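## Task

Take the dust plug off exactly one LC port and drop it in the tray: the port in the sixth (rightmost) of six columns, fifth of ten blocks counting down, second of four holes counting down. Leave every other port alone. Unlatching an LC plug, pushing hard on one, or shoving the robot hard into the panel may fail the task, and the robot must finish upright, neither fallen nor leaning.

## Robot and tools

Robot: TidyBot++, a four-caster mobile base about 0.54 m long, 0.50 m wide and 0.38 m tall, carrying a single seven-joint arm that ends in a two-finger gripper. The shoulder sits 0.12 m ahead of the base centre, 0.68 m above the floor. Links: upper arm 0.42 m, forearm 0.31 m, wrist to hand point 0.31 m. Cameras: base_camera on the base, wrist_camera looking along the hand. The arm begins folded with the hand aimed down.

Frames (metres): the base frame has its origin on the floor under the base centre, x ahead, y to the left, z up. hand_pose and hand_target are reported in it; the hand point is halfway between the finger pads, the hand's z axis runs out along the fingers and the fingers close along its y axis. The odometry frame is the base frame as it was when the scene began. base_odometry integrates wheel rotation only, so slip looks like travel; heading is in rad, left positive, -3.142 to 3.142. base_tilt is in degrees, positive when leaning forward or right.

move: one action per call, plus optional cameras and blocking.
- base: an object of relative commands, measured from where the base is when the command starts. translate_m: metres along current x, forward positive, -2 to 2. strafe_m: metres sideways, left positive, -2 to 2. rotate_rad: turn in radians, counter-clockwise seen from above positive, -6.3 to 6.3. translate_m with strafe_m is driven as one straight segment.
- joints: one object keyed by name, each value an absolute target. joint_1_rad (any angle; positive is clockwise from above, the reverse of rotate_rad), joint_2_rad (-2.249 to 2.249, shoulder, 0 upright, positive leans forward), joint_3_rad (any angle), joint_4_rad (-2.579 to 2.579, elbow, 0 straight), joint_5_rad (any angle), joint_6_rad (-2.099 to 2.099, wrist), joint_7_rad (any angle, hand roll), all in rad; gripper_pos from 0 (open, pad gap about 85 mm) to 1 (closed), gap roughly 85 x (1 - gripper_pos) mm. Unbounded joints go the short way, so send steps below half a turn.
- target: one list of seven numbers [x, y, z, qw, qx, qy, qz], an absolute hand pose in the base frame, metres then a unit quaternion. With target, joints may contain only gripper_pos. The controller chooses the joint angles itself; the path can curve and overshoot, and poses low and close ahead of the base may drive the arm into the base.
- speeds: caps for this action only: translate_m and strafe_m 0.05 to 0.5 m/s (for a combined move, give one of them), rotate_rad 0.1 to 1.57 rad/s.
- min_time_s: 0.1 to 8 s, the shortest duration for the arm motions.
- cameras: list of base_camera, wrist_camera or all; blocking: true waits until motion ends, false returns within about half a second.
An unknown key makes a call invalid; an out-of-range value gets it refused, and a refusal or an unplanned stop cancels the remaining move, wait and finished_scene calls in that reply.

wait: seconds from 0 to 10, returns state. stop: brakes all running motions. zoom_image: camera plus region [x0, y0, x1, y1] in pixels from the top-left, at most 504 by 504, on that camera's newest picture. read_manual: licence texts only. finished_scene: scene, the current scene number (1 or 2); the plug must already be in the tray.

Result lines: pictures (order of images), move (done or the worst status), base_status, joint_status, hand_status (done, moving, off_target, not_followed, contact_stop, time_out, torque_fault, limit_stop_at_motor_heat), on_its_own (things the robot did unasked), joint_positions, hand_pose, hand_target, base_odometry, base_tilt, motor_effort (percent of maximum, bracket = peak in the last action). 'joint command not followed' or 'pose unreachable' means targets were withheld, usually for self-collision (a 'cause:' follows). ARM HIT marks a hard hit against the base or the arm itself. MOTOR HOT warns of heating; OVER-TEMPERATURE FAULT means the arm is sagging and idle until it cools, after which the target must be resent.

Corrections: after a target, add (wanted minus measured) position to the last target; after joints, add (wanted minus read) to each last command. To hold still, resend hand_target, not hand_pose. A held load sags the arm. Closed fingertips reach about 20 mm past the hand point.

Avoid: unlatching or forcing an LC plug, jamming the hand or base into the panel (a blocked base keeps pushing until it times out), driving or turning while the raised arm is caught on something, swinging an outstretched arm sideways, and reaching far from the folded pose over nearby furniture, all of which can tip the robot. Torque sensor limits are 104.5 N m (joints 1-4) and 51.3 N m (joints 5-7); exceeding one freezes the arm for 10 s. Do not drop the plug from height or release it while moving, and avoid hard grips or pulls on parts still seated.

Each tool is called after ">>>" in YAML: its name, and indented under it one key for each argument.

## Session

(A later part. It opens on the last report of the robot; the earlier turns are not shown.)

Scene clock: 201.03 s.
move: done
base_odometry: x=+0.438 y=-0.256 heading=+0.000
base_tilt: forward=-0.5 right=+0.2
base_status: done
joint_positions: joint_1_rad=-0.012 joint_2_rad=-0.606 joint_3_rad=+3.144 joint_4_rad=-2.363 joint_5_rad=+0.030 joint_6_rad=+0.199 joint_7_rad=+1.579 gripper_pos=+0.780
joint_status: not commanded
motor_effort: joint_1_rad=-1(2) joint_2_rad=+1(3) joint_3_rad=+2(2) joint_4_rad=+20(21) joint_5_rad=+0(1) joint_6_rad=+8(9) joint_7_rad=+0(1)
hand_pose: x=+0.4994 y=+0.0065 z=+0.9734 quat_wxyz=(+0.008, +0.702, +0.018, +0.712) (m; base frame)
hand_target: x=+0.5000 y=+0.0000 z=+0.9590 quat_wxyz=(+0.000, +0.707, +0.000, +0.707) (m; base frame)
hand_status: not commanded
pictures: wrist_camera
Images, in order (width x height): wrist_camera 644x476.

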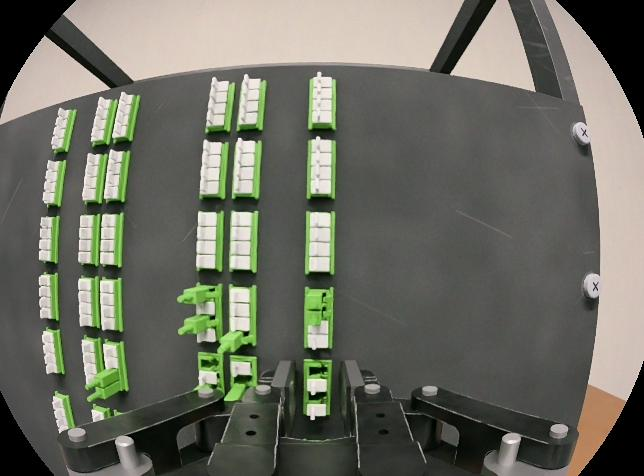

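>>> move:
  base: {"translate_m": 0.003, "strafe_m": 0.0015}
  speeds: {"translate_m": 0.05}
  joints: {"gripper_pos": 0.88}
  cameras: ["wrist_camera"]

>>> zoom_image:
  camera: "wrist_camera"
  region: [260, 320, 380, 420]

Scene clock: 222.03 s.
move: done
base_odometry: x=+0.441 y=-0.254 heading=+0.000
base_tilt: forward=-0.5 right=+0.2
base_status: done
joint_positions: joint_1_rad=-0.010 joint_2_rad=-0.615 joint_3_rad=+3.144 joint_4_rad=-2.370 joint_5_rad=+0.030 joint_6_rad=+0.200 joint_7_rad=+1.579 gripper_pos=+0.876
joint_status: all done
motor_effort: joint_1_rad=-1(7) joint_2_rad=+2(7) joint_3_rad=+1(8) joint_4_rad=+17(22) joint_5_rad=+0(2) joint_6_rad=+6(10) joint_7_rad=+1(1)
hand_pose: x=+0.4965 y=+0.0058 z=+0.9731 quat_wxyz=(+0.008, +0.701, +0.018, +0.713) (m; base frame)
hand_target: x=+0.5000 y=+0.0000 z=+0.9590 quat_wxyz=(+0.000, +0.707, +0.000, +0.707) (m; base frame)
hand_status: not commanded
pictures: wrist_camera
Images, in order (width x height): wrist_camera 644x476.

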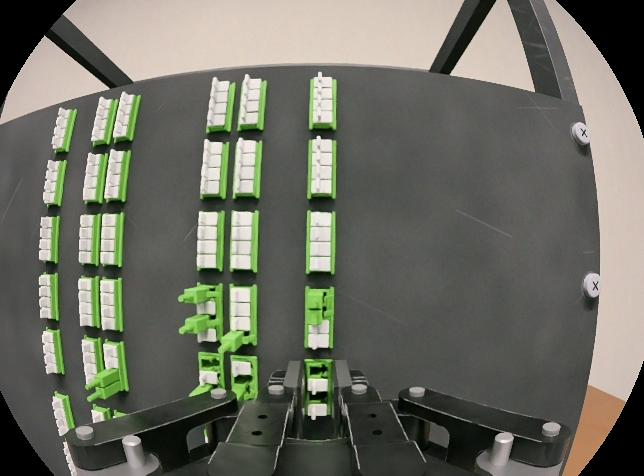

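Scaled by 4.200.

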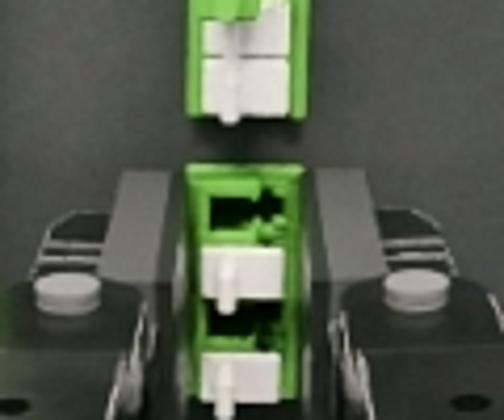

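>>> move:
  base: {"translate_m": -0.0035, "strafe_m": 0.002}
  speeds: {"translate_m": 0.05}
  cameras: ["wrist_camera"]

>>> zoom_image:
  camera: "wrist_camera"
  region: [260, 320, 380, 420]

Scene clock: 231.23 s.
move: done
base_odometry: x=+0.437 y=-0.252 heading=+0.000
base_tilt: forward=-0.5 right=+0.2
base_status: done
joint_positions: joint_1_rad=-0.009 joint_2_rad=-0.608 joint_3_rad=+3.146 joint_4_rad=-2.376 joint_5_rad=+0.030 joint_6_rad=+0.201 joint_7_rad=+1.579 gripper_pos=+0.880
joint_status: not commanded
motor_effort: joint_1_rad=-1(3) joint_2_rad=+1(3) joint_3_rad=+2(6) joint_4_rad=+19(20) joint_5_rad=-1(2) joint_6_rad=+8(9) joint_7_rad=+0(1)
hand_pose: x=+0.4981 y=+0.0044 z=+0.9668 quat_wxyz=(+0.009, +0.705, +0.017, +0.708) (m; base frame)
hand_target: x=+0.5000 y=+0.0000 z=+0.9590 quat_wxyz=(+0.000, +0.707, +0.000, +0.707) (m; base frame)
hand_status: not commanded
pictures: wrist_camera
Images, in order (width x height): wrist_camera 644x476.

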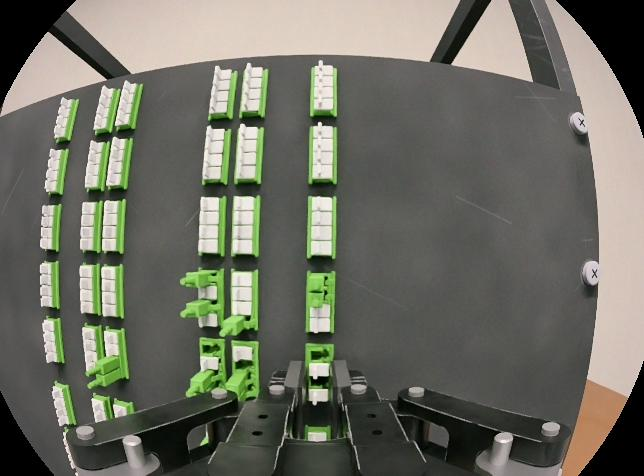

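Scaled by 4.200.

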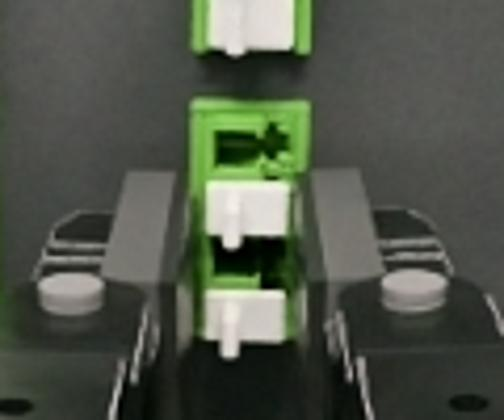

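>>> move:
  target: [0.498, 0.003, 0.982, 0, 0.7071, 0, 0.7071]
  min_time_s: 1.5
  cameras: ["wrist_camera"]

>>> zoom_image:
  camera: "wrist_camera"
  region: [260, 320, 380, 420]

Scene clock: 240.20 s.
move: done
base_odometry: x=+0.437 y=-0.252 heading=+0.000
base_tilt: forward=-0.5 right=+0.2
base_status: not commanded
joint_positions: joint_1_rad=-0.009 joint_2_rad=-0.609 joint_3_rad=+3.146 joint_4_rad=-2.371 joint_5_rad=+0.030 joint_6_rad=+0.191 joint_7_rad=+1.579 gripper_pos=+0.880
joint_status: not commanded
motor_effort: joint_1_rad=-1(1) joint_2_rad=+0(2) joint_3_rad=+1(2) joint_4_rad=+21(21) joint_5_rad=-1(1) joint_6_rad=+10(10) joint_7_rad=+0(1)
hand_pose: x=+0.4981 y=+0.0045 z=+0.9672 quat_wxyz=(+0.009, +0.707, +0.017, +0.707) (m; base frame)
hand_target: x=+0.4980 y=+0.0030 z=+0.9820 quat_wxyz=(+0.000, +0.707, +0.000, +0.707) (m; base frame)
hand_status: done (0.015 m and 2.2 deg from the pose sent, 0.015 m and 2.2 deg at the start)
pictures: wrist_camera
Images, in order (width x height): wrist_camera 644x476.

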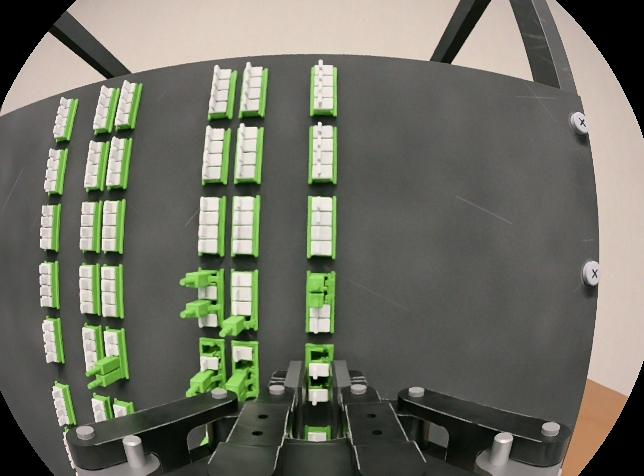

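Scaled by 4.200.

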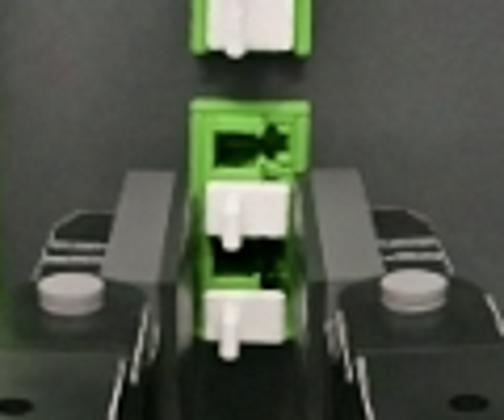

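>>> move:
  target: [0.498, 0.003, 0.987, 0, 0.7071, 0, 0.7071]
  min_time_s: 1.5
  cameras: ["wrist_camera"]

>>> zoom_image:
  camera: "wrist_camera"
  region: [260, 320, 380, 420]

Scene clock: 244.47 s.
move: done
base_odometry: x=+0.437 y=-0.252 heading=+0.000
base_tilt: forward=-0.5 right=+0.2
base_status: not commanded
joint_positions: joint_1_rad=-0.009 joint_2_rad=-0.611 joint_3_rad=+3.146 joint_4_rad=-2.363 joint_5_rad=+0.030 joint_6_rad=+0.174 joint_7_rad=+1.579 gripper_pos=+0.880
joint_status: not commanded
motor_effort: joint_1_rad=-1(1) joint_2_rad=+0(1) joint_3_rad=+2(2) joint_4_rad=+22(22) joint_5_rad=+0(1) joint_6_rad=+11(11) joint_7_rad=+0(1)
hand_pose: x=+0.4982 y=+0.0044 z=+0.9674 quat_wxyz=(+0.009, +0.710, +0.017, +0.704) (m; base frame)
hand_target: x=+0.4980 y=+0.0030 z=+0.9870 quat_wxyz=(+0.000, +0.707, +0.000, +0.707) (m; base frame)
hand_status: done (0.020 m and 2.2 deg from the pose sent, 0.020 m and 2.2 deg at the start)
pictures: wrist_camera
Images, in order (width x height): wrist_camera 644x476.

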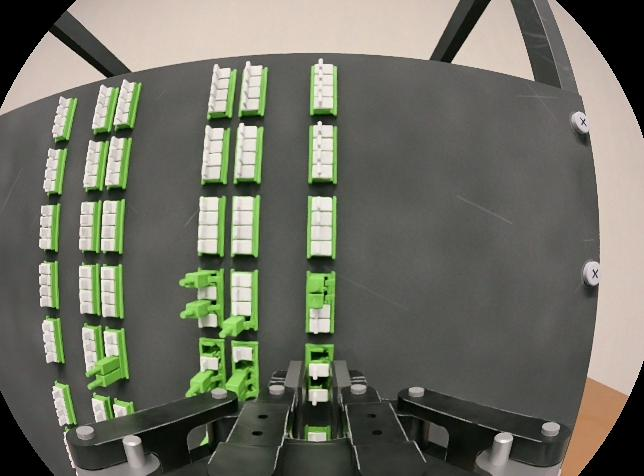

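Scaled by 4.200.

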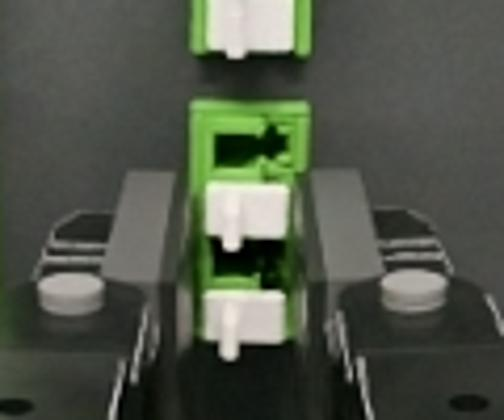

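>>> move:
  base: {"translate_m": -0.012}
  speeds: {"translate_m": 0.05}
  cameras: []

>>> move:
  target: [0.498, 0.004, 0.980, 0, 0.7071, 0, 0.7071]
  min_time_s: 1.5
  cameras: ["wrist_camera"]

>>> zoom_image:
  camera: "wrist_camera"
  region: [260, 320, 380, 420]

Scene clock: 250.63 s.
move: done
base_odometry: x=+0.425 y=-0.253 heading=+0.000
base_tilt: forward=-0.5 right=+0.2
base_status: done
joint_positions: joint_1_rad=-0.009 joint_2_rad=-0.618 joint_3_rad=+3.145 joint_4_rad=-2.340 joint_5_rad=+0.030 joint_6_rad=+0.174 joint_7_rad=+1.579 gripper_pos=+0.880
joint_status: not commanded
motor_effort: joint_1_rad=-1(1) joint_2_rad=+0(4) joint_3_rad=+1(2) joint_4_rad=+19(22) joint_5_rad=-1(1) joint_6_rad=+8(10) joint_7_rad=+0(1)
hand_pose: x=+0.4973 y=+0.0045 z=+0.9842 quat_wxyz=(+0.009, +0.699, +0.017, +0.715) (m; base frame)
hand_target: x=+0.4980 y=+0.0030 z=+0.9870 quat_wxyz=(+0.000, +0.707, +0.000, +0.707) (m; base frame)
hand_status: not commanded
pictures: none
No camera images: "cameras" was empty.

Scene clock: 252.43 s.
move: done
base_odometry: x=+0.425 y=-0.253 heading=+0.000
base_tilt: forward=-0.5 right=+0.2
base_status: not commanded
joint_positions: joint_1_rad=-0.006 joint_2_rad=-0.618 joint_3_rad=+3.141 joint_4_rad=-2.340 joint_5_rad=+0.030 joint_6_rad=+0.174 joint_7_rad=+1.579 gripper_pos=+0.880
joint_status: not commanded
motor_effort: joint_1_rad=-1(1) joint_2_rad=+0(1) joint_3_rad=+2(2) joint_4_rad=+19(20) joint_5_rad=+0(1) joint_6_rad=+8(9) joint_7_rad=+0(1)
hand_pose: x=+0.4973 y=+0.0054 z=+0.9842 quat_wxyz=(+0.010, +0.699, +0.018, +0.715) (m; base frame)
hand_target: x=+0.4980 y=+0.0040 z=+0.9800 quat_wxyz=(+0.000, +0.707, +0.000, +0.707) (m; base frame)
hand_status: done (0.004 m and 2.6 deg from the pose sent, 0.004 m and 2.5 deg at the start)
pictures: wrist_camera
Images, in order (width x height): wrist_camera 644x476.

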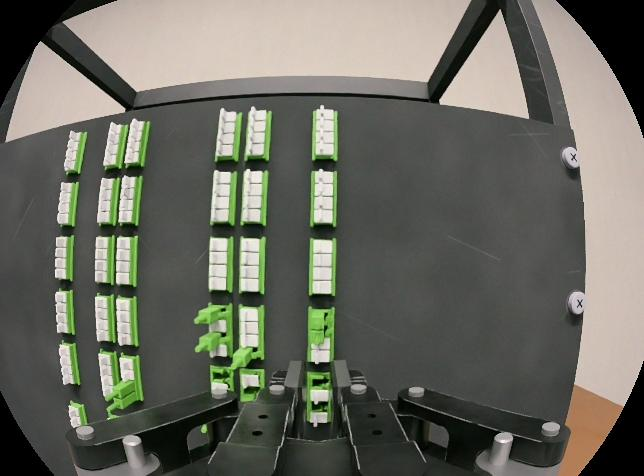

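Scaled by 4.200.

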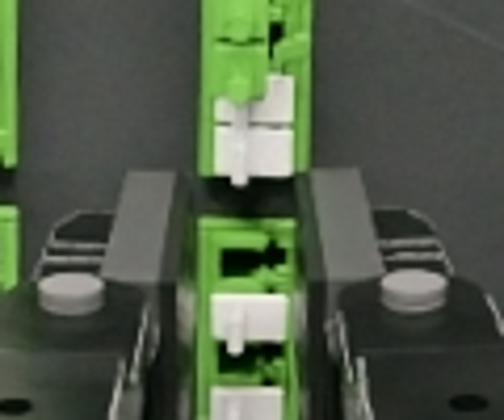

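>>> move:
  target: [0.498, 0.004, 0.962, 0, 0.7071, 0, 0.7071]
  min_time_s: 1.5
  cameras: []

>>> move:
  target: [0.498, 0.004, 0.975, 0, 0.7071, 0, 0.7071]
  min_time_s: 1.5
  cameras: []

Scene clock: 264.60 s.
move: done
base_odometry: x=+0.425 y=-0.253 heading=+0.000
base_tilt: forward=-0.5 right=+0.2
base_status: not commanded
joint_positions: joint_1_rad=-0.006 joint_2_rad=-0.617 joint_3_rad=+3.140 joint_4_rad=-2.352 joint_5_rad=+0.030 joint_6_rad=+0.174 joint_7_rad=+1.579 gripper_pos=+0.880
joint_status: not commanded
motor_effort: joint_1_rad=-1(1) joint_2_rad=-1(1) joint_3_rad=+1(2) joint_4_rad=+19(20) joint_5_rad=+0(1) joint_6_rad=+8(9) joint_7_rad=+0(1)
hand_pose: x=+0.4968 y=+0.0057 z=+0.9769 quat_wxyz=(+0.010, +0.703, +0.018, +0.711) (m; base frame)
hand_target: x=+0.4980 y=+0.0040 z=+0.9620 quat_wxyz=(+0.000, +0.707, +0.000, +0.707) (m; base frame)
hand_status: done (0.015 m and 2.4 deg from the pose sent, 0.022 m and 2.6 deg at the start)
pictures: none
No camera images: "cameras" was empty.

Scene clock: 266.40 s.
move: done
base_odometry: x=+0.425 y=-0.253 heading=+0.000
base_tilt: forward=-0.5 right=+0.2
base_status: not commanded
joint_positions: joint_1_rad=-0.006 joint_2_rad=-0.617 joint_3_rad=+3.140 joint_4_rad=-2.352 joint_5_rad=+0.030 joint_6_rad=+0.174 joint_7_rad=+1.579 gripper_pos=+0.880
joint_status: not commanded
motor_effort: joint_1_rad=-1(1) joint_2_rad=+0(1) joint_3_rad=+1(2) joint_4_rad=+19(20) joint_5_rad=-1(1) joint_6_rad=+8(9) joint_7_rad=+0(1)
hand_pose: x=+0.4968 y=+0.0057 z=+0.9769 quat_wxyz=(+0.010, +0.703, +0.018, +0.711) (m; base frame)
hand_target: x=+0.4980 y=+0.0040 z=+0.9750 quat_wxyz=(+0.000, +0.707, +0.000, +0.707) (m; base frame)
hand_status: done (0.003 m and 2.4 deg from the pose sent, 0.003 m and 2.4 deg at the start)
pictures: none
No camera images: "cameras" was empty.

>>> move:
  target: [0.498, 0.004, 0.958, 0, 0.7071, 0, 0.7071]
  min_time_s: 1.5
  cameras: []

>>> move:
  target: [0.498, 0.004, 0.974, 0, 0.7071, 0, 0.7071]
  min_time_s: 1.5
  cameras: []

>>> move:
  base: {"translate_m": 0.009, "strafe_m": 0.0013}
  speeds: {"translate_m": 0.05}
  joints: {"gripper_pos": 0.82}
  cameras: ["wrist_camera"]

>>> zoom_image:
  camera: "wrist_camera"
  region: [260, 320, 380, 420]

Scene clock: 278.13 s.
move: done
base_odometry: x=+0.425 y=-0.253 heading=+0.000
base_tilt: forward=-0.5 right=+0.2
base_status: not commanded
joint_positions: joint_1_rad=-0.005 joint_2_rad=-0.615 joint_3_rad=+3.140 joint_4_rad=-2.364 joint_5_rad=+0.030 joint_6_rad=+0.174 joint_7_rad=+1.579 gripper_pos=+0.880
joint_status: not commanded
motor_effort: joint_1_rad=-1(1) joint_2_rad=+0(1) joint_3_rad=+1(2) joint_4_rad=+19(20) joint_5_rad=+0(1) joint_6_rad=+8(9) joint_7_rad=+0(1)
hand_pose: x=+0.4968 y=+0.0058 z=+0.9684 quat_wxyz=(+0.010, +0.708, +0.018, +0.706) (m; base frame)
hand_target: x=+0.4980 y=+0.0040 z=+0.9580 quat_wxyz=(+0.000, +0.707, +0.000, +0.707) (m; base frame)
hand_status: done (0.011 m and 2.4 deg from the pose sent, 0.019 m and 2.4 deg at the start)
pictures: none
No camera images: "cameras" was empty.

Scene clock: 279.93 s.
move: done
base_odometry: x=+0.425 y=-0.253 heading=+0.000
base_tilt: forward=-0.5 right=+0.2
base_status: not commanded
joint_positions: joint_1_rad=-0.005 joint_2_rad=-0.615 joint_3_rad=+3.140 joint_4_rad=-2.364 joint_5_rad=+0.030 joint_6_rad=+0.174 joint_7_rad=+1.579 gripper_pos=+0.880
joint_status: not commanded
motor_effort: joint_1_rad=-1(1) joint_2_rad=-1(1) joint_3_rad=+1(2) joint_4_rad=+19(20) joint_5_rad=+0(1) joint_6_rad=+9(9) joint_7_rad=+0(1)
hand_pose: x=+0.4968 y=+0.0058 z=+0.9684 quat_wxyz=(+0.010, +0.708, +0.018, +0.706) (m; base frame)
hand_target: x=+0.4980 y=+0.0040 z=+0.9740 quat_wxyz=(+0.000, +0.707, +0.000, +0.707) (m; base frame)
hand_status: done (0.006 m and 2.4 deg from the pose sent, 0.006 m and 2.4 deg at the start)
pictures: none
No camera images: "cameras" was empty.

Scene clock: 280.57 s.
move: done
base_odometry: x=+0.434 y=-0.251 heading=+0.000
base_tilt: forward=-0.5 right=+0.2
base_status: done
joint_positions: joint_1_rad=-0.005 joint_2_rad=-0.613 joint_3_rad=+3.139 joint_4_rad=-2.364 joint_5_rad=+0.030 joint_6_rad=+0.174 joint_7_rad=+1.579 gripper_pos=+0.820
joint_status: all done
motor_effort: joint_1_rad=-1(1) joint_2_rad=+0(2) joint_3_rad=+2(2) joint_4_rad=+19(20) joint_5_rad=+0(1) joint_6_rad=+8(9) joint_7_rad=+0(1)
hand_pose: x=+0.4975 y=+0.0060 z=+0.9674 quat_wxyz=(+0.010, +0.709, +0.018, +0.705) (m; base frame)
hand_target: x=+0.4980 y=+0.0040 z=+0.9740 quat_wxyz=(+0.000, +0.707, +0.000, +0.707) (m; base frame)
hand_status: not commanded
pictures: wrist_camera
Images, in order (width x height): wrist_camera 644x476.

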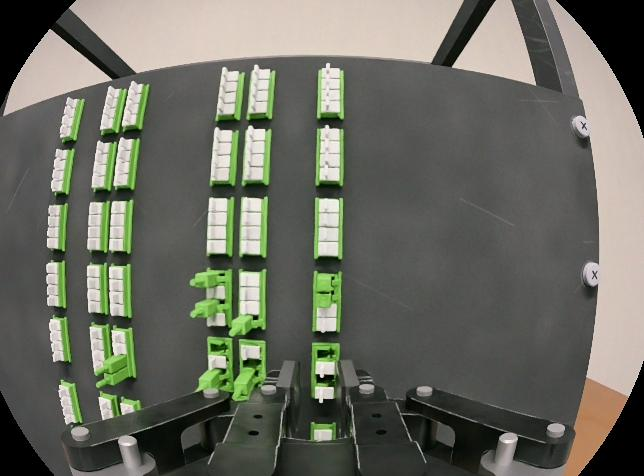

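Scaled by 4.200.

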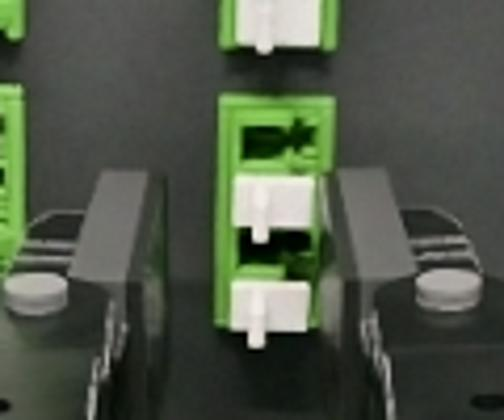

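>>> move:
  target: [0.498, 0.004, 0.983, 0, 0.7071, 0, 0.7071]
  min_time_s: 1.5
  cameras: []

>>> move:
  base: {"strafe_m": -0.0017}
  speeds: {"strafe_m": 0.05}
  cameras: ["wrist_camera"]

>>> zoom_image:
  camera: "wrist_camera"
  region: [260, 320, 380, 420]

Scene clock: 286.77 s.
move: done
base_odometry: x=+0.434 y=-0.251 heading=+0.000
base_tilt: forward=-0.5 right=+0.2
base_status: not commanded
joint_positions: joint_1_rad=-0.005 joint_2_rad=-0.613 joint_3_rad=+3.139 joint_4_rad=-2.356 joint_5_rad=+0.030 joint_6_rad=+0.174 joint_7_rad=+1.579 gripper_pos=+0.820
joint_status: not commanded
motor_effort: joint_1_rad=-1(1) joint_2_rad=+0(1) joint_3_rad=+1(2) joint_4_rad=+19(20) joint_5_rad=-1(1) joint_6_rad=+8(9) joint_7_rad=+0(1)
hand_pose: x=+0.4980 y=+0.0061 z=+0.9726 quat_wxyz=(+0.010, +0.706, +0.018, +0.708) (m; base frame)
hand_target: x=+0.4980 y=+0.0040 z=+0.9830 quat_wxyz=(+0.000, +0.707, +0.000, +0.707) (m; base frame)
hand_status: done (0.011 m and 2.4 deg from the pose sent, 0.016 m and 2.4 deg at the start)
pictures: none
No camera images: "cameras" was empty.

Scene clock: 287.23 s.
move: done
base_odometry: x=+0.435 y=-0.253 heading=+0.000
base_tilt: forward=-0.5 right=+0.2
base_status: done
joint_positions: joint_1_rad=-0.005 joint_2_rad=-0.613 joint_3_rad=+3.136 joint_4_rad=-2.356 joint_5_rad=+0.030 joint_6_rad=+0.174 joint_7_rad=+1.579 gripper_pos=+0.820
joint_status: not commanded
motor_effort: joint_1_rad=-1(1) joint_2_rad=+0(2) joint_3_rad=+1(3) joint_4_rad=+19(20) joint_5_rad=+0(1) joint_6_rad=+9(9) joint_7_rad=+0(1)
hand_pose: x=+0.4979 y=+0.0072 z=+0.9727 quat_wxyz=(+0.010, +0.706, +0.020, +0.708) (m; base frame)
hand_target: x=+0.4980 y=+0.0040 z=+0.9830 quat_wxyz=(+0.000, +0.707, +0.000, +0.707) (m; base frame)
hand_status: not commanded
pictures: wrist_camera
Images, in order (width x height): wrist_camera 644x476.

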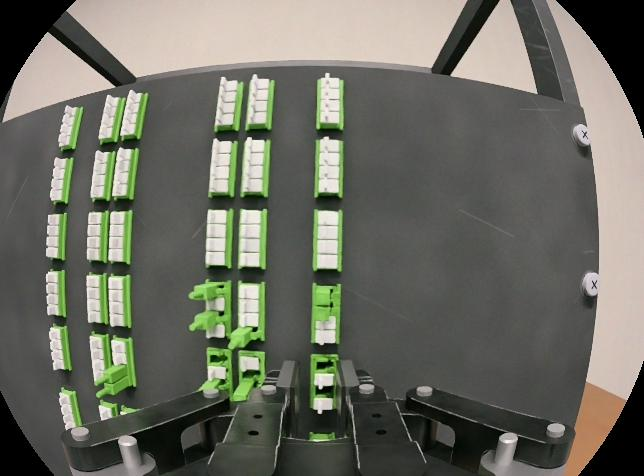

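Scaled by 4.200.

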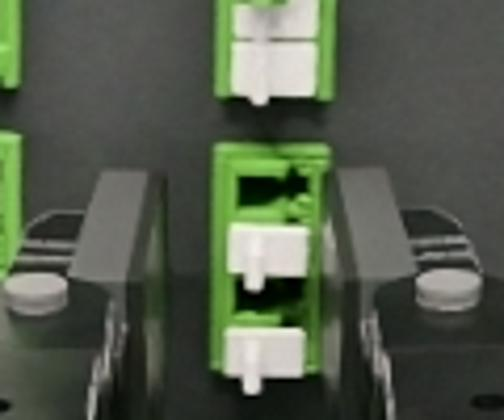

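>>> move:
  target: [0.498, 0.004, 0.986, 0, 0.7071, 0, 0.7071]
  min_time_s: 1.5
  cameras: []

>>> move:
  base: {"strafe_m": -0.002}
  speeds: {"strafe_m": 0.05}
  cameras: ["wrist_camera"]

>>> zoom_image:
  camera: "wrist_camera"
  region: [260, 320, 380, 420]

Scene clock: 293.27 s.
move: done
base_odometry: x=+0.435 y=-0.253 heading=+0.000
base_tilt: forward=-0.5 right=+0.2
base_status: not commanded
joint_positions: joint_1_rad=-0.005 joint_2_rad=-0.613 joint_3_rad=+3.136 joint_4_rad=-2.347 joint_5_rad=+0.030 joint_6_rad=+0.174 joint_7_rad=+1.579 gripper_pos=+0.820
joint_status: not commanded
motor_effort: joint_1_rad=-1(1) joint_2_rad=-1(2) joint_3_rad=+1(2) joint_4_rad=+20(20) joint_5_rad=-1(1) joint_6_rad=+9(9) joint_7_rad=+0(1)
hand_pose: x=+0.4984 y=+0.0072 z=+0.9780 quat_wxyz=(+0.010, +0.703, +0.020, +0.711) (m; base frame)
hand_target: x=+0.4980 y=+0.0040 z=+0.9860 quat_wxyz=(+0.000, +0.707, +0.000, +0.707) (m; base frame)
hand_status: done (0.009 m and 2.6 deg from the pose sent, 0.014 m and 2.5 deg at the start)
pictures: none
No camera images: "cameras" was empty.

Scene clock: 293.73 s.
move: done
base_odometry: x=+0.435 y=-0.255 heading=+0.000
base_tilt: forward=-0.5 right=+0.2
base_status: done
joint_positions: joint_1_rad=-0.004 joint_2_rad=-0.613 joint_3_rad=+3.134 joint_4_rad=-2.347 joint_5_rad=+0.030 joint_6_rad=+0.174 joint_7_rad=+1.579 gripper_pos=+0.820
joint_status: not commanded
motor_effort: joint_1_rad=-1(1) joint_2_rad=+0(1) joint_3_rad=+0(4) joint_4_rad=+19(20) joint_5_rad=-1(1) joint_6_rad=+8(9) joint_7_rad=+0(1)
hand_pose: x=+0.4983 y=+0.0080 z=+0.9782 quat_wxyz=(+0.010, +0.703, +0.020, +0.711) (m; base frame)
hand_target: x=+0.4980 y=+0.0040 z=+0.9860 quat_wxyz=(+0.000, +0.707, +0.000, +0.707) (m; base frame)
hand_status: not commanded
pictures: wrist_camera
Images, in order (width x height): wrist_camera 644x476.

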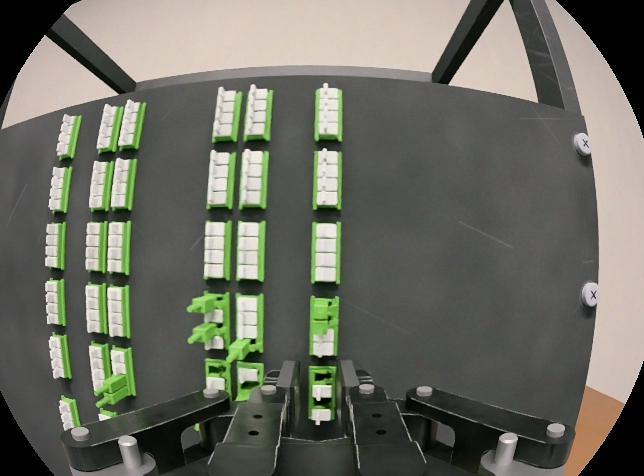

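Scaled by 4.200.

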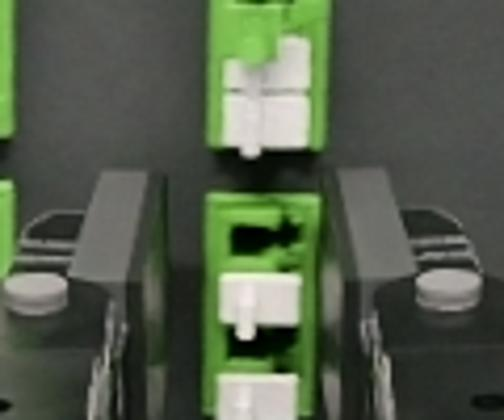

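>>> move:
  target: [0.498, 0.004, 0.961, 0, 0.7071, 0, 0.7071]
  min_time_s: 1.5
  cameras: []

>>> move:
  target: [0.498, 0.006, 0.976, 0, 0.7071, 0, 0.7071]
  min_time_s: 1.5
  cameras: ["wrist_camera"]

>>> zoom_image:
  camera: "wrist_camera"
  region: [260, 320, 380, 420]

Scene clock: 299.00 s.
move: done
base_odometry: x=+0.435 y=-0.255 heading=+0.000
base_tilt: forward=-0.5 right=+0.2
base_status: not commanded
joint_positions: joint_1_rad=-0.004 joint_2_rad=-0.613 joint_3_rad=+3.134 joint_4_rad=-2.356 joint_5_rad=+0.030 joint_6_rad=+0.174 joint_7_rad=+1.579 gripper_pos=+0.820
joint_status: not commanded
motor_effort: joint_1_rad=-1(1) joint_2_rad=-1(1) joint_3_rad=+1(2) joint_4_rad=+19(20) joint_5_rad=-1(1) joint_6_rad=+8(9) joint_7_rad=+0(1)
hand_pose: x=+0.4979 y=+0.0080 z=+0.9724 quat_wxyz=(+0.010, +0.706, +0.020, +0.708) (m; base frame)
hand_target: x=+0.4980 y=+0.0040 z=+0.9610 quat_wxyz=(+0.000, +0.707, +0.000, +0.707) (m; base frame)
hand_status: done (0.012 m and 2.6 deg from the pose sent, 0.018 m and 2.7 deg at the start)
pictures: none
No camera images: "cameras" was empty.

Scene clock: 300.80 s.
move: done
base_odometry: x=+0.435 y=-0.255 heading=+0.000
base_tilt: forward=-0.5 right=+0.2
base_status: not commanded
joint_positions: joint_1_rad=+0.003 joint_2_rad=-0.613 joint_3_rad=+3.130 joint_4_rad=-2.356 joint_5_rad=+0.030 joint_6_rad=+0.174 joint_7_rad=+1.579 gripper_pos=+0.820
joint_status: not commanded
motor_effort: joint_1_rad=-1(1) joint_2_rad=+0(1) joint_3_rad=+1(2) joint_4_rad=+19(20) joint_5_rad=-1(1) joint_6_rad=+8(9) joint_7_rad=+0(1)
hand_pose: x=+0.4979 y=+0.0077 z=+0.9723 quat_wxyz=(+0.012, +0.706, +0.020, +0.708) (m; base frame)
hand_target: x=+0.4980 y=+0.0060 z=+0.9760 quat_wxyz=(+0.000, +0.707, +0.000, +0.707) (m; base frame)
hand_status: done (0.004 m and 2.7 deg from the pose sent, 0.004 m and 2.6 deg at the start)
pictures: wrist_camera
Images, in order (width x height): wrist_camera 644x476.

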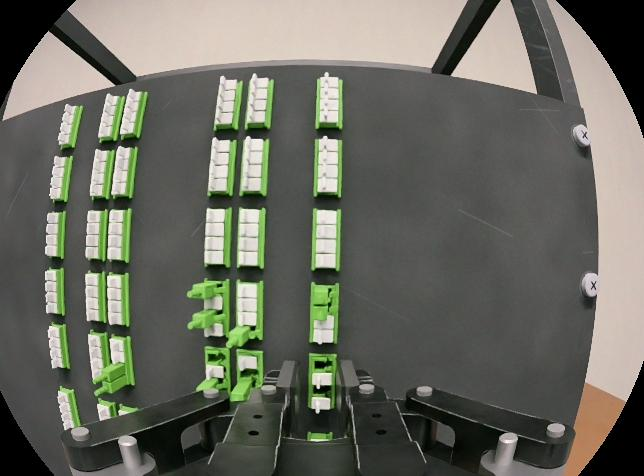

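Scaled by 4.200.

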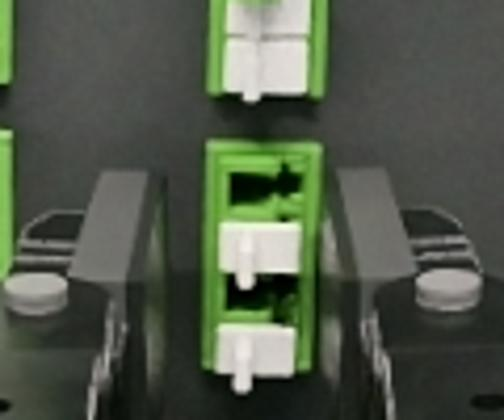

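>>> move:
  target: [0.498, 0.006, 0.984, 0, 0.7071, 0, 0.7071]
  min_time_s: 1.5
  cameras: ["wrist_camera"]

>>> zoom_image:
  camera: "wrist_camera"
  region: [260, 320, 380, 420]

Scene clock: 307.57 s.
move: done
base_odometry: x=+0.435 y=-0.255 heading=+0.000
base_tilt: forward=-0.5 right=+0.2
base_status: not commanded
joint_positions: joint_1_rad=+0.003 joint_2_rad=-0.613 joint_3_rad=+3.130 joint_4_rad=-2.352 joint_5_rad=+0.030 joint_6_rad=+0.174 joint_7_rad=+1.579 gripper_pos=+0.820
joint_status: not commanded
motor_effort: joint_1_rad=-1(1) joint_2_rad=+0(1) joint_3_rad=+1(2) joint_4_rad=+20(20) joint_5_rad=+0(1) joint_6_rad=+8(9) joint_7_rad=+1(1)
hand_pose: x=+0.4980 y=+0.0077 z=+0.9748 quat_wxyz=(+0.012, +0.705, +0.020, +0.709) (m; base frame)
hand_target: x=+0.4980 y=+0.0060 z=+0.9840 quat_wxyz=(+0.000, +0.707, +0.000, +0.707) (m; base frame)
hand_status: done (0.009 m and 2.7 deg from the pose sent, 0.012 m and 2.7 deg at the start)
pictures: wrist_camera
Images, in order (width x height): wrist_camera 644x476.

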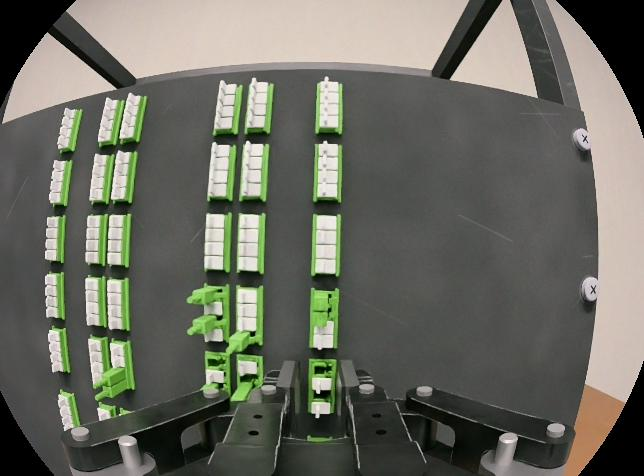

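Scaled by 4.200.

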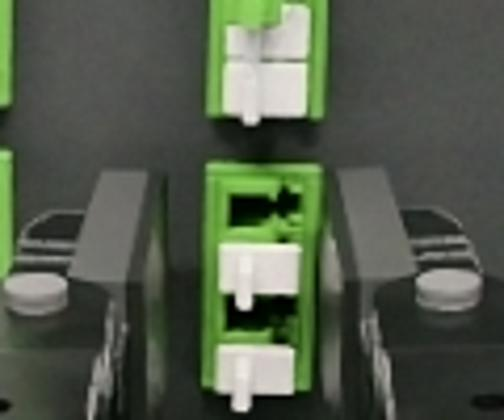

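>>> move:
  target: [0.498, 0.007, 0.977, 0, 0.7071, 0, 0.7071]
  min_time_s: 1.5
  cameras: []

>>> move:
  base: {"translate_m": 0.002}
  speeds: {"translate_m": 0.05}
  cameras: []

>>> move:
  joints: {"gripper_pos": 0.9}
  cameras: ["wrist_camera"]

>>> zoom_image:
  camera: "wrist_camera"
  region: [260, 320, 380, 420]

Scene clock: 312.80 s.
move: done
base_odometry: x=+0.435 y=-0.255 heading=+0.000
base_tilt: forward=-0.5 right=+0.2
base_status: not commanded
joint_positions: joint_1_rad=+0.007 joint_2_rad=-0.613 joint_3_rad=+3.124 joint_4_rad=-2.352 joint_5_rad=+0.030 joint_6_rad=+0.174 joint_7_rad=+1.579 gripper_pos=+0.820
joint_status: not commanded
motor_effort: joint_1_rad=-1(1) joint_2_rad=+0(1) joint_3_rad=+1(2) joint_4_rad=+19(20) joint_5_rad=-1(1) joint_6_rad=+8(9) joint_7_rad=+0(1)
hand_pose: x=+0.4980 y=+0.0087 z=+0.9747 quat_wxyz=(+0.013, +0.705, +0.022, +0.709) (m; base frame)
hand_target: x=+0.4980 y=+0.0070 z=+0.9770 quat_wxyz=(+0.000, +0.707, +0.000, +0.707) (m; base frame)
hand_status: done (0.003 m and 2.9 deg from the pose sent, 0.002 m and 2.7 deg at the start)
pictures: none
No camera images: "cameras" was empty.

Scene clock: 313.27 s.
move: done
base_odometry: x=+0.437 y=-0.254 heading=+0.000
base_tilt: forward=-0.5 right=+0.2
base_status: done
joint_positions: joint_1_rad=+0.007 joint_2_rad=-0.613 joint_3_rad=+3.124 joint_4_rad=-2.352 joint_5_rad=+0.030 joint_6_rad=+0.174 joint_7_rad=+1.579 gripper_pos=+0.820
joint_status: not commanded
motor_effort: joint_1_rad=-1(1) joint_2_rad=-1(3) joint_3_rad=+1(2) joint_4_rad=+19(19) joint_5_rad=+0(1) joint_6_rad=+9(9) joint_7_rad=+0(0)
hand_pose: x=+0.4979 y=+0.0089 z=+0.9748 quat_wxyz=(+0.013, +0.705, +0.022, +0.709) (m; base frame)
hand_target: x=+0.4980 y=+0.0070 z=+0.9770 quat_wxyz=(+0.000, +0.707, +0.000, +0.707) (m; base frame)
hand_status: not commanded
pictures: none
No camera images: "cameras" was empty.

Scene clock: 314.37 s.
move: done
base_odometry: x=+0.437 y=-0.254 heading=+0.000
base_tilt: forward=-0.5 right=+0.2
base_status: not commanded
joint_positions: joint_1_rad=+0.020 joint_2_rad=-0.613 joint_3_rad=+3.118 joint_4_rad=-2.352 joint_5_rad=+0.030 joint_6_rad=+0.174 joint_7_rad=+1.579 gripper_pos=+0.900
joint_status: all done
motor_effort: joint_1_rad=-2(4) joint_2_rad=+0(1) joint_3_rad=+0(4) joint_4_rad=+19(19) joint_5_rad=+0(1) joint_6_rad=+8(9) joint_7_rad=+0(1)
hand_pose: x=+0.4979 y=+0.0068 z=+0.9747 quat_wxyz=(+0.017, +0.705, +0.020, +0.709) (m; base frame)
hand_target: x=+0.4980 y=+0.0070 z=+0.9770 quat_wxyz=(+0.000, +0.707, +0.000, +0.707) (m; base frame)
hand_status: not commanded
pictures: wrist_camera
Images, in order (width x height): wrist_camera 644x476.

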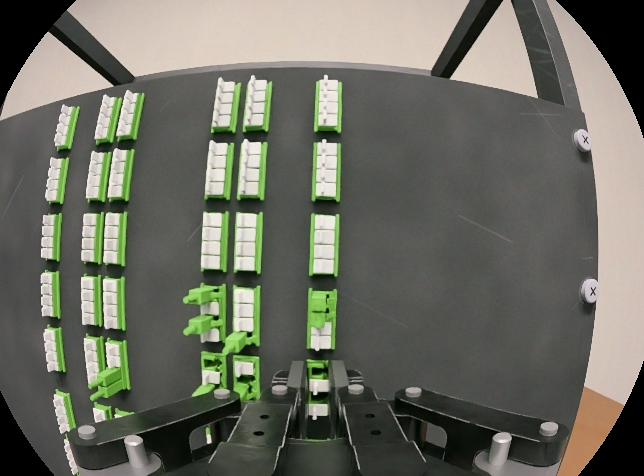

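Scaled by 4.200.

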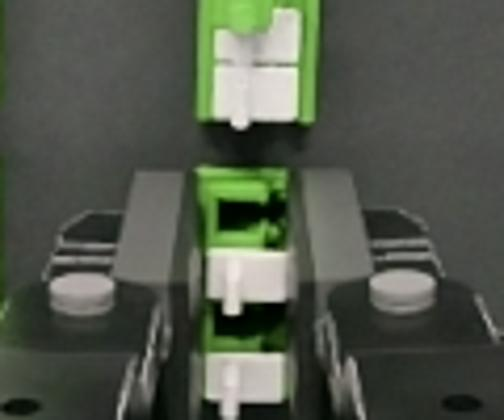

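>>> move:
  joints: {"gripper_pos": 0.93}
  cameras: ["wrist_camera"]

>>> zoom_image:
  camera: "wrist_camera"
  region: [260, 320, 380, 420]

Scene clock: 317.73 s.
move: done
base_odometry: x=+0.437 y=-0.254 heading=+0.000
base_tilt: forward=-0.5 right=+0.2
base_status: not commanded
joint_positions: joint_1_rad=+0.020 joint_2_rad=-0.613 joint_3_rad=+3.118 joint_4_rad=-2.352 joint_5_rad=+0.030 joint_6_rad=+0.174 joint_7_rad=+1.579 gripper_pos=+0.925
joint_status: all done
motor_effort: joint_1_rad=-1(2) joint_2_rad=+0(0) joint_3_rad=+1(2) joint_4_rad=+20(21) joint_5_rad=+0(1) joint_6_rad=+9(9) joint_7_rad=+1(1)
hand_pose: x=+0.4979 y=+0.0068 z=+0.9748 quat_wxyz=(+0.017, +0.705, +0.020, +0.709) (m; base frame)
hand_target: x=+0.4980 y=+0.0070 z=+0.9770 quat_wxyz=(+0.000, +0.707, +0.000, +0.707) (m; base frame)
hand_status: not commanded
pictures: wrist_camera
Images, in order (width x height): wrist_camera 644x476.

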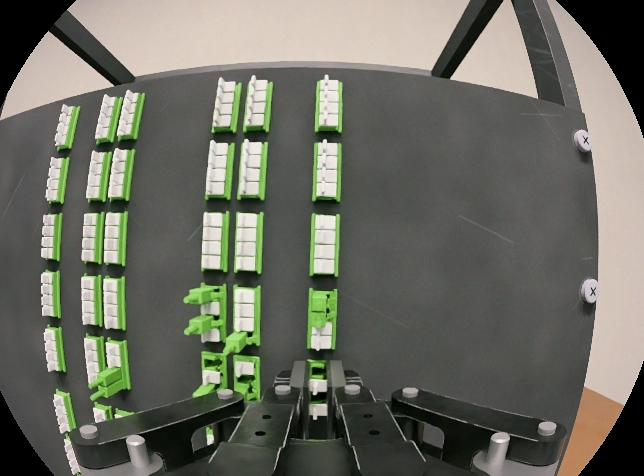

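Scaled by 4.200.

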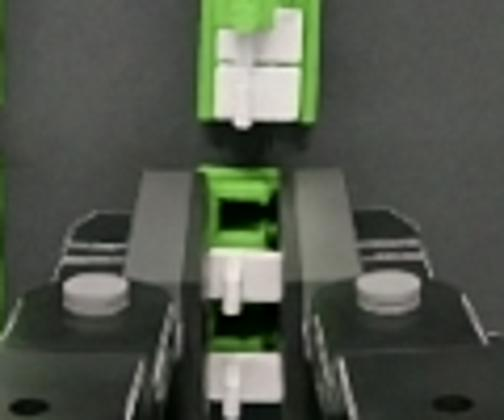

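>>> move:
  base: {"strafe_m": 0.001}
  speeds: {"strafe_m": 0.05}
  cameras: ["wrist_camera"]

>>> zoom_image:
  camera: "wrist_camera"
  region: [280, 340, 360, 410]

Scene clock: 321.43 s.
move: done
base_odometry: x=+0.437 y=-0.254 heading=+0.000
base_tilt: forward=-0.5 right=+0.2
base_status: done
joint_positions: joint_1_rad=+0.023 joint_2_rad=-0.613 joint_3_rad=+3.117 joint_4_rad=-2.352 joint_5_rad=+0.030 joint_6_rad=+0.174 joint_7_rad=+1.579 gripper_pos=+0.925
joint_status: not commanded
motor_effort: joint_1_rad=-1(5) joint_2_rad=-1(1) joint_3_rad=+1(4) joint_4_rad=+19(20) joint_5_rad=+0(1) joint_6_rad=+8(9) joint_7_rad=+1(1)
hand_pose: x=+0.4979 y=+0.0059 z=+0.9748 quat_wxyz=(+0.018, +0.705, +0.019, +0.709) (m; base frame)
hand_target: x=+0.4980 y=+0.0070 z=+0.9770 quat_wxyz=(+0.000, +0.707, +0.000, +0.707) (m; base frame)
hand_status: not commanded
pictures: wrist_camera
Images, in order (width x height): wrist_camera 644x476.

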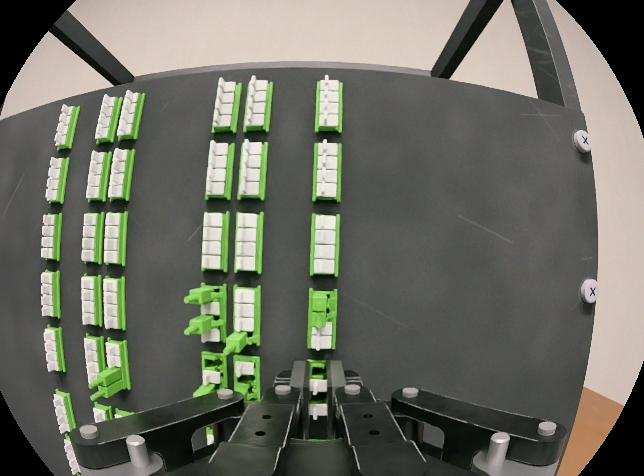

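Scaled by 6.300.

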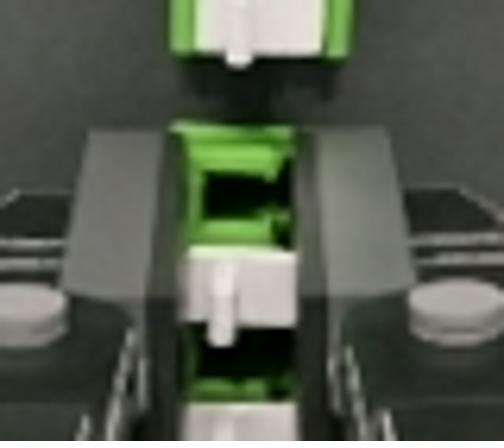

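>>> move:
  base: {"strafe_m": 0.0015}
  speeds: {"strafe_m": 0.05}
  cameras: ["wrist_camera"]

>>> zoom_image:
  camera: "wrist_camera"
  region: [280, 340, 360, 410]

Scene clock: 327.50 s.
move: done
base_odometry: x=+0.436 y=-0.252 heading=+0.000
base_tilt: forward=-0.5 right=+0.2
base_status: done
joint_positions: joint_1_rad=+0.025 joint_2_rad=-0.613 joint_3_rad=+3.117 joint_4_rad=-2.352 joint_5_rad=+0.030 joint_6_rad=+0.174 joint_7_rad=+1.579 gripper_pos=+0.925
joint_status: not commanded
motor_effort: joint_1_rad=-3(5) joint_2_rad=+0(3) joint_3_rad=-1(4) joint_4_rad=+19(20) joint_5_rad=+1(1) joint_6_rad=+8(9) joint_7_rad=+1(1)
hand_pose: x=+0.4979 y=+0.0055 z=+0.9748 quat_wxyz=(+0.018, +0.705, +0.019, +0.709) (m; base frame)
hand_target: x=+0.4980 y=+0.0070 z=+0.9770 quat_wxyz=(+0.000, +0.707, +0.000, +0.707) (m; base frame)
hand_status: not commanded
pictures: wrist_camera
Images, in order (width x height): wrist_camera 644x476.

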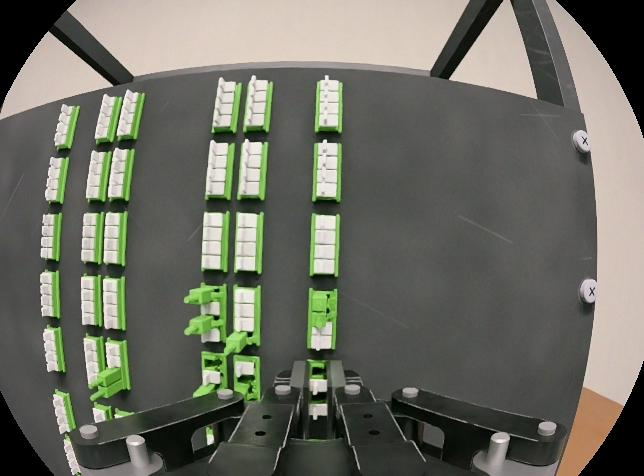

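Scaled by 6.300.

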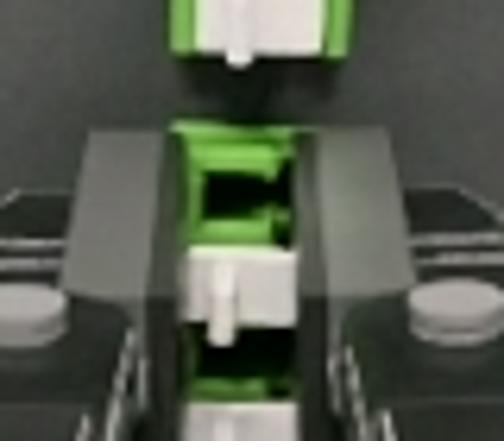

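>>> move:
  joints: {"gripper_pos": 0.95}
  cameras: ["wrist_camera"]

>>> zoom_image:
  camera: "wrist_camera"
  region: [280, 340, 360, 410]

Scene clock: 330.83 s.
move: done
base_odometry: x=+0.436 y=-0.252 heading=+0.000
base_tilt: forward=-0.5 right=+0.2
base_status: not commanded
joint_positions: joint_1_rad=+0.026 joint_2_rad=-0.613 joint_3_rad=+3.116 joint_4_rad=-2.352 joint_5_rad=+0.030 joint_6_rad=+0.174 joint_7_rad=+1.579 gripper_pos=+0.941
joint_status: all done
motor_effort: joint_1_rad=-2(2) joint_2_rad=+0(1) joint_3_rad=+0(2) joint_4_rad=+20(20) joint_5_rad=+0(1) joint_6_rad=+9(9) joint_7_rad=+1(1)
hand_pose: x=+0.4979 y=+0.0053 z=+0.9748 quat_wxyz=(+0.019, +0.705, +0.019, +0.709) (m; base frame)
hand_target: x=+0.4980 y=+0.0070 z=+0.9770 quat_wxyz=(+0.000, +0.707, +0.000, +0.707) (m; base frame)
hand_status: not commanded
pictures: wrist_camera
Images, in order (width x height): wrist_camera 644x476.

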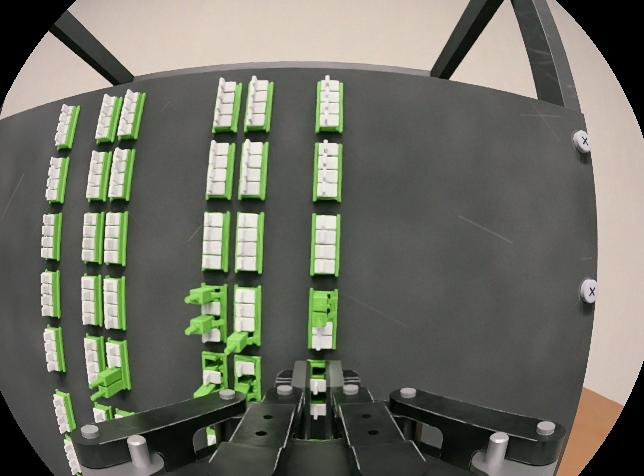

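Scaled by 6.300.

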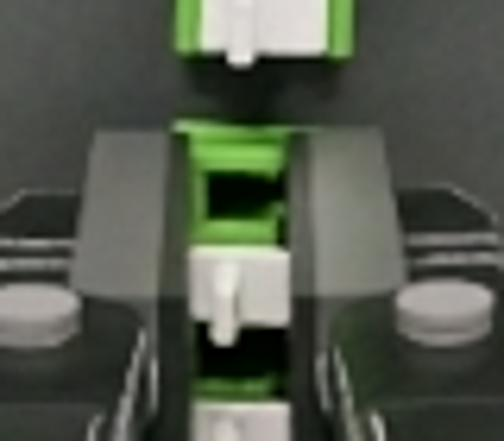

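>>> move:
  base: {"translate_m": -0.0015}
  speeds: {"translate_m": 0.05}
  cameras: ["wrist_camera"]

>>> zoom_image:
  camera: "wrist_camera"
  region: [280, 340, 360, 410]

Scene clock: 336.87 s.
move: done
base_odometry: x=+0.435 y=-0.252 heading=+0.000
base_tilt: forward=-0.5 right=+0.2
base_status: done
joint_positions: joint_1_rad=+0.026 joint_2_rad=-0.610 joint_3_rad=+3.116 joint_4_rad=-2.351 joint_5_rad=+0.030 joint_6_rad=+0.174 joint_7_rad=+1.579 gripper_pos=+0.941
joint_status: not commanded
motor_effort: joint_1_rad=-1(2) joint_2_rad=+0(4) joint_3_rad=+1(2) joint_4_rad=+20(21) joint_5_rad=+0(1) joint_6_rad=+9(11) joint_7_rad=+0(1)
hand_pose: x=+0.4988 y=+0.0055 z=+0.9748 quat_wxyz=(+0.019, +0.705, +0.019, +0.709) (m; base frame)
hand_target: x=+0.4980 y=+0.0070 z=+0.9770 quat_wxyz=(+0.000, +0.707, +0.000, +0.707) (m; base frame)
hand_status: not commanded
pictures: wrist_camera
Images, in order (width x height): wrist_camera 644x476.

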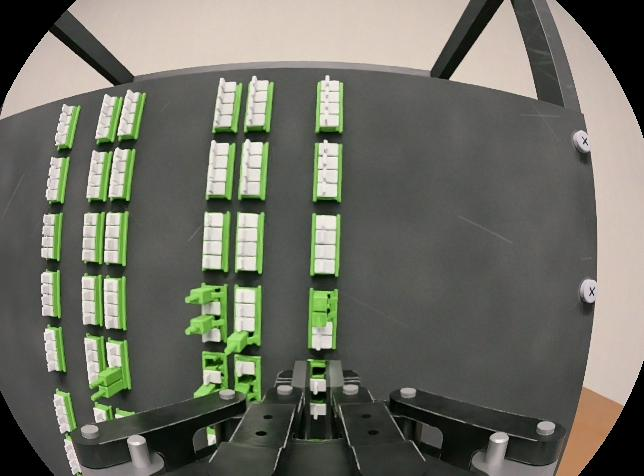

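Scaled by 6.300.

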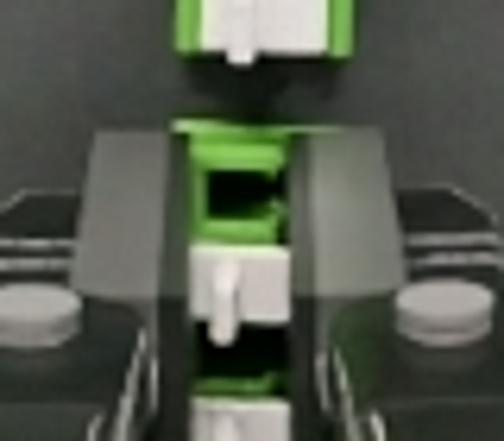

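>>> move:
  joints: {"gripper_pos": 0.975}
  cameras: ["wrist_camera"]

>>> zoom_image:
  camera: "wrist_camera"
  region: [280, 340, 360, 410]

Scene clock: 342.30 s.
move: done
base_odometry: x=+0.435 y=-0.252 heading=+0.000
base_tilt: forward=-0.5 right=+0.2
base_status: not commanded
joint_positions: joint_1_rad=+0.026 joint_2_rad=-0.611 joint_3_rad=+3.116 joint_4_rad=-2.351 joint_5_rad=+0.030 joint_6_rad=+0.174 joint_7_rad=+1.579 gripper_pos=+0.959
joint_status: all done
motor_effort: joint_1_rad=-2(2) joint_2_rad=-1(1) joint_3_rad=+1(1) joint_4_rad=+22(23) joint_5_rad=+0(0) joint_6_rad=+11(11) joint_7_rad=+1(1)
hand_pose: x=+0.4986 y=+0.0055 z=+0.9750 quat_wxyz=(+0.019, +0.705, +0.019, +0.709) (m; base frame)
hand_target: x=+0.4980 y=+0.0070 z=+0.9770 quat_wxyz=(+0.000, +0.707, +0.000, +0.707) (m; base frame)
hand_status: not commanded
pictures: wrist_camera
Images, in order (width x height): wrist_camera 644x476.

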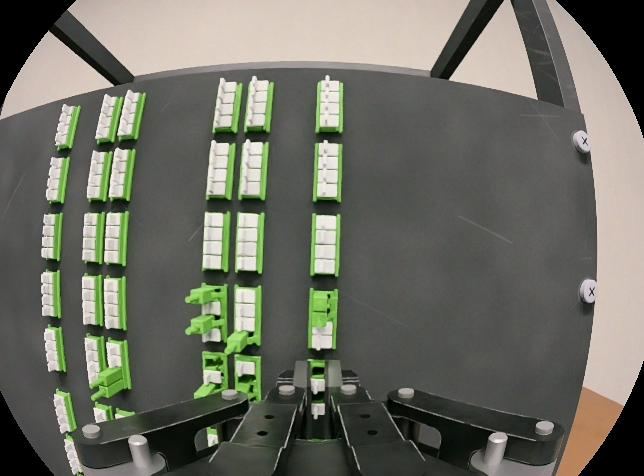

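Scaled by 6.300.

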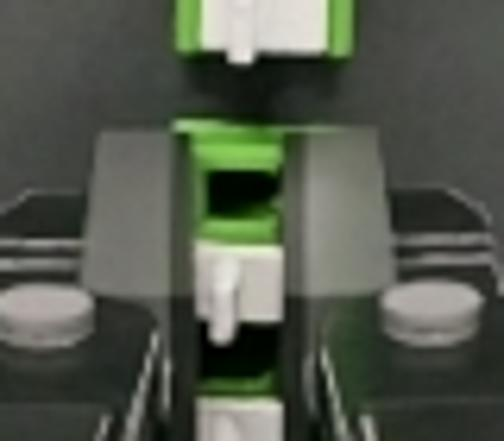

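>>> zoom_image:
  camera: "wrist_camera"
  region: [298, 355, 338, 410]

Scaled by 9.164.

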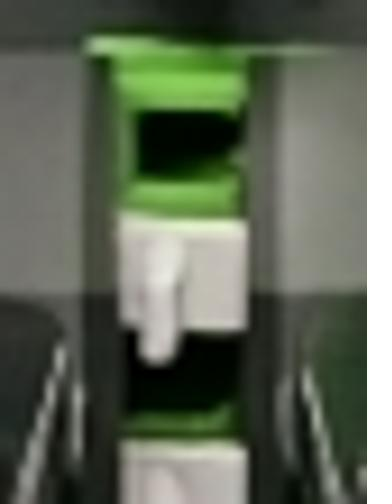

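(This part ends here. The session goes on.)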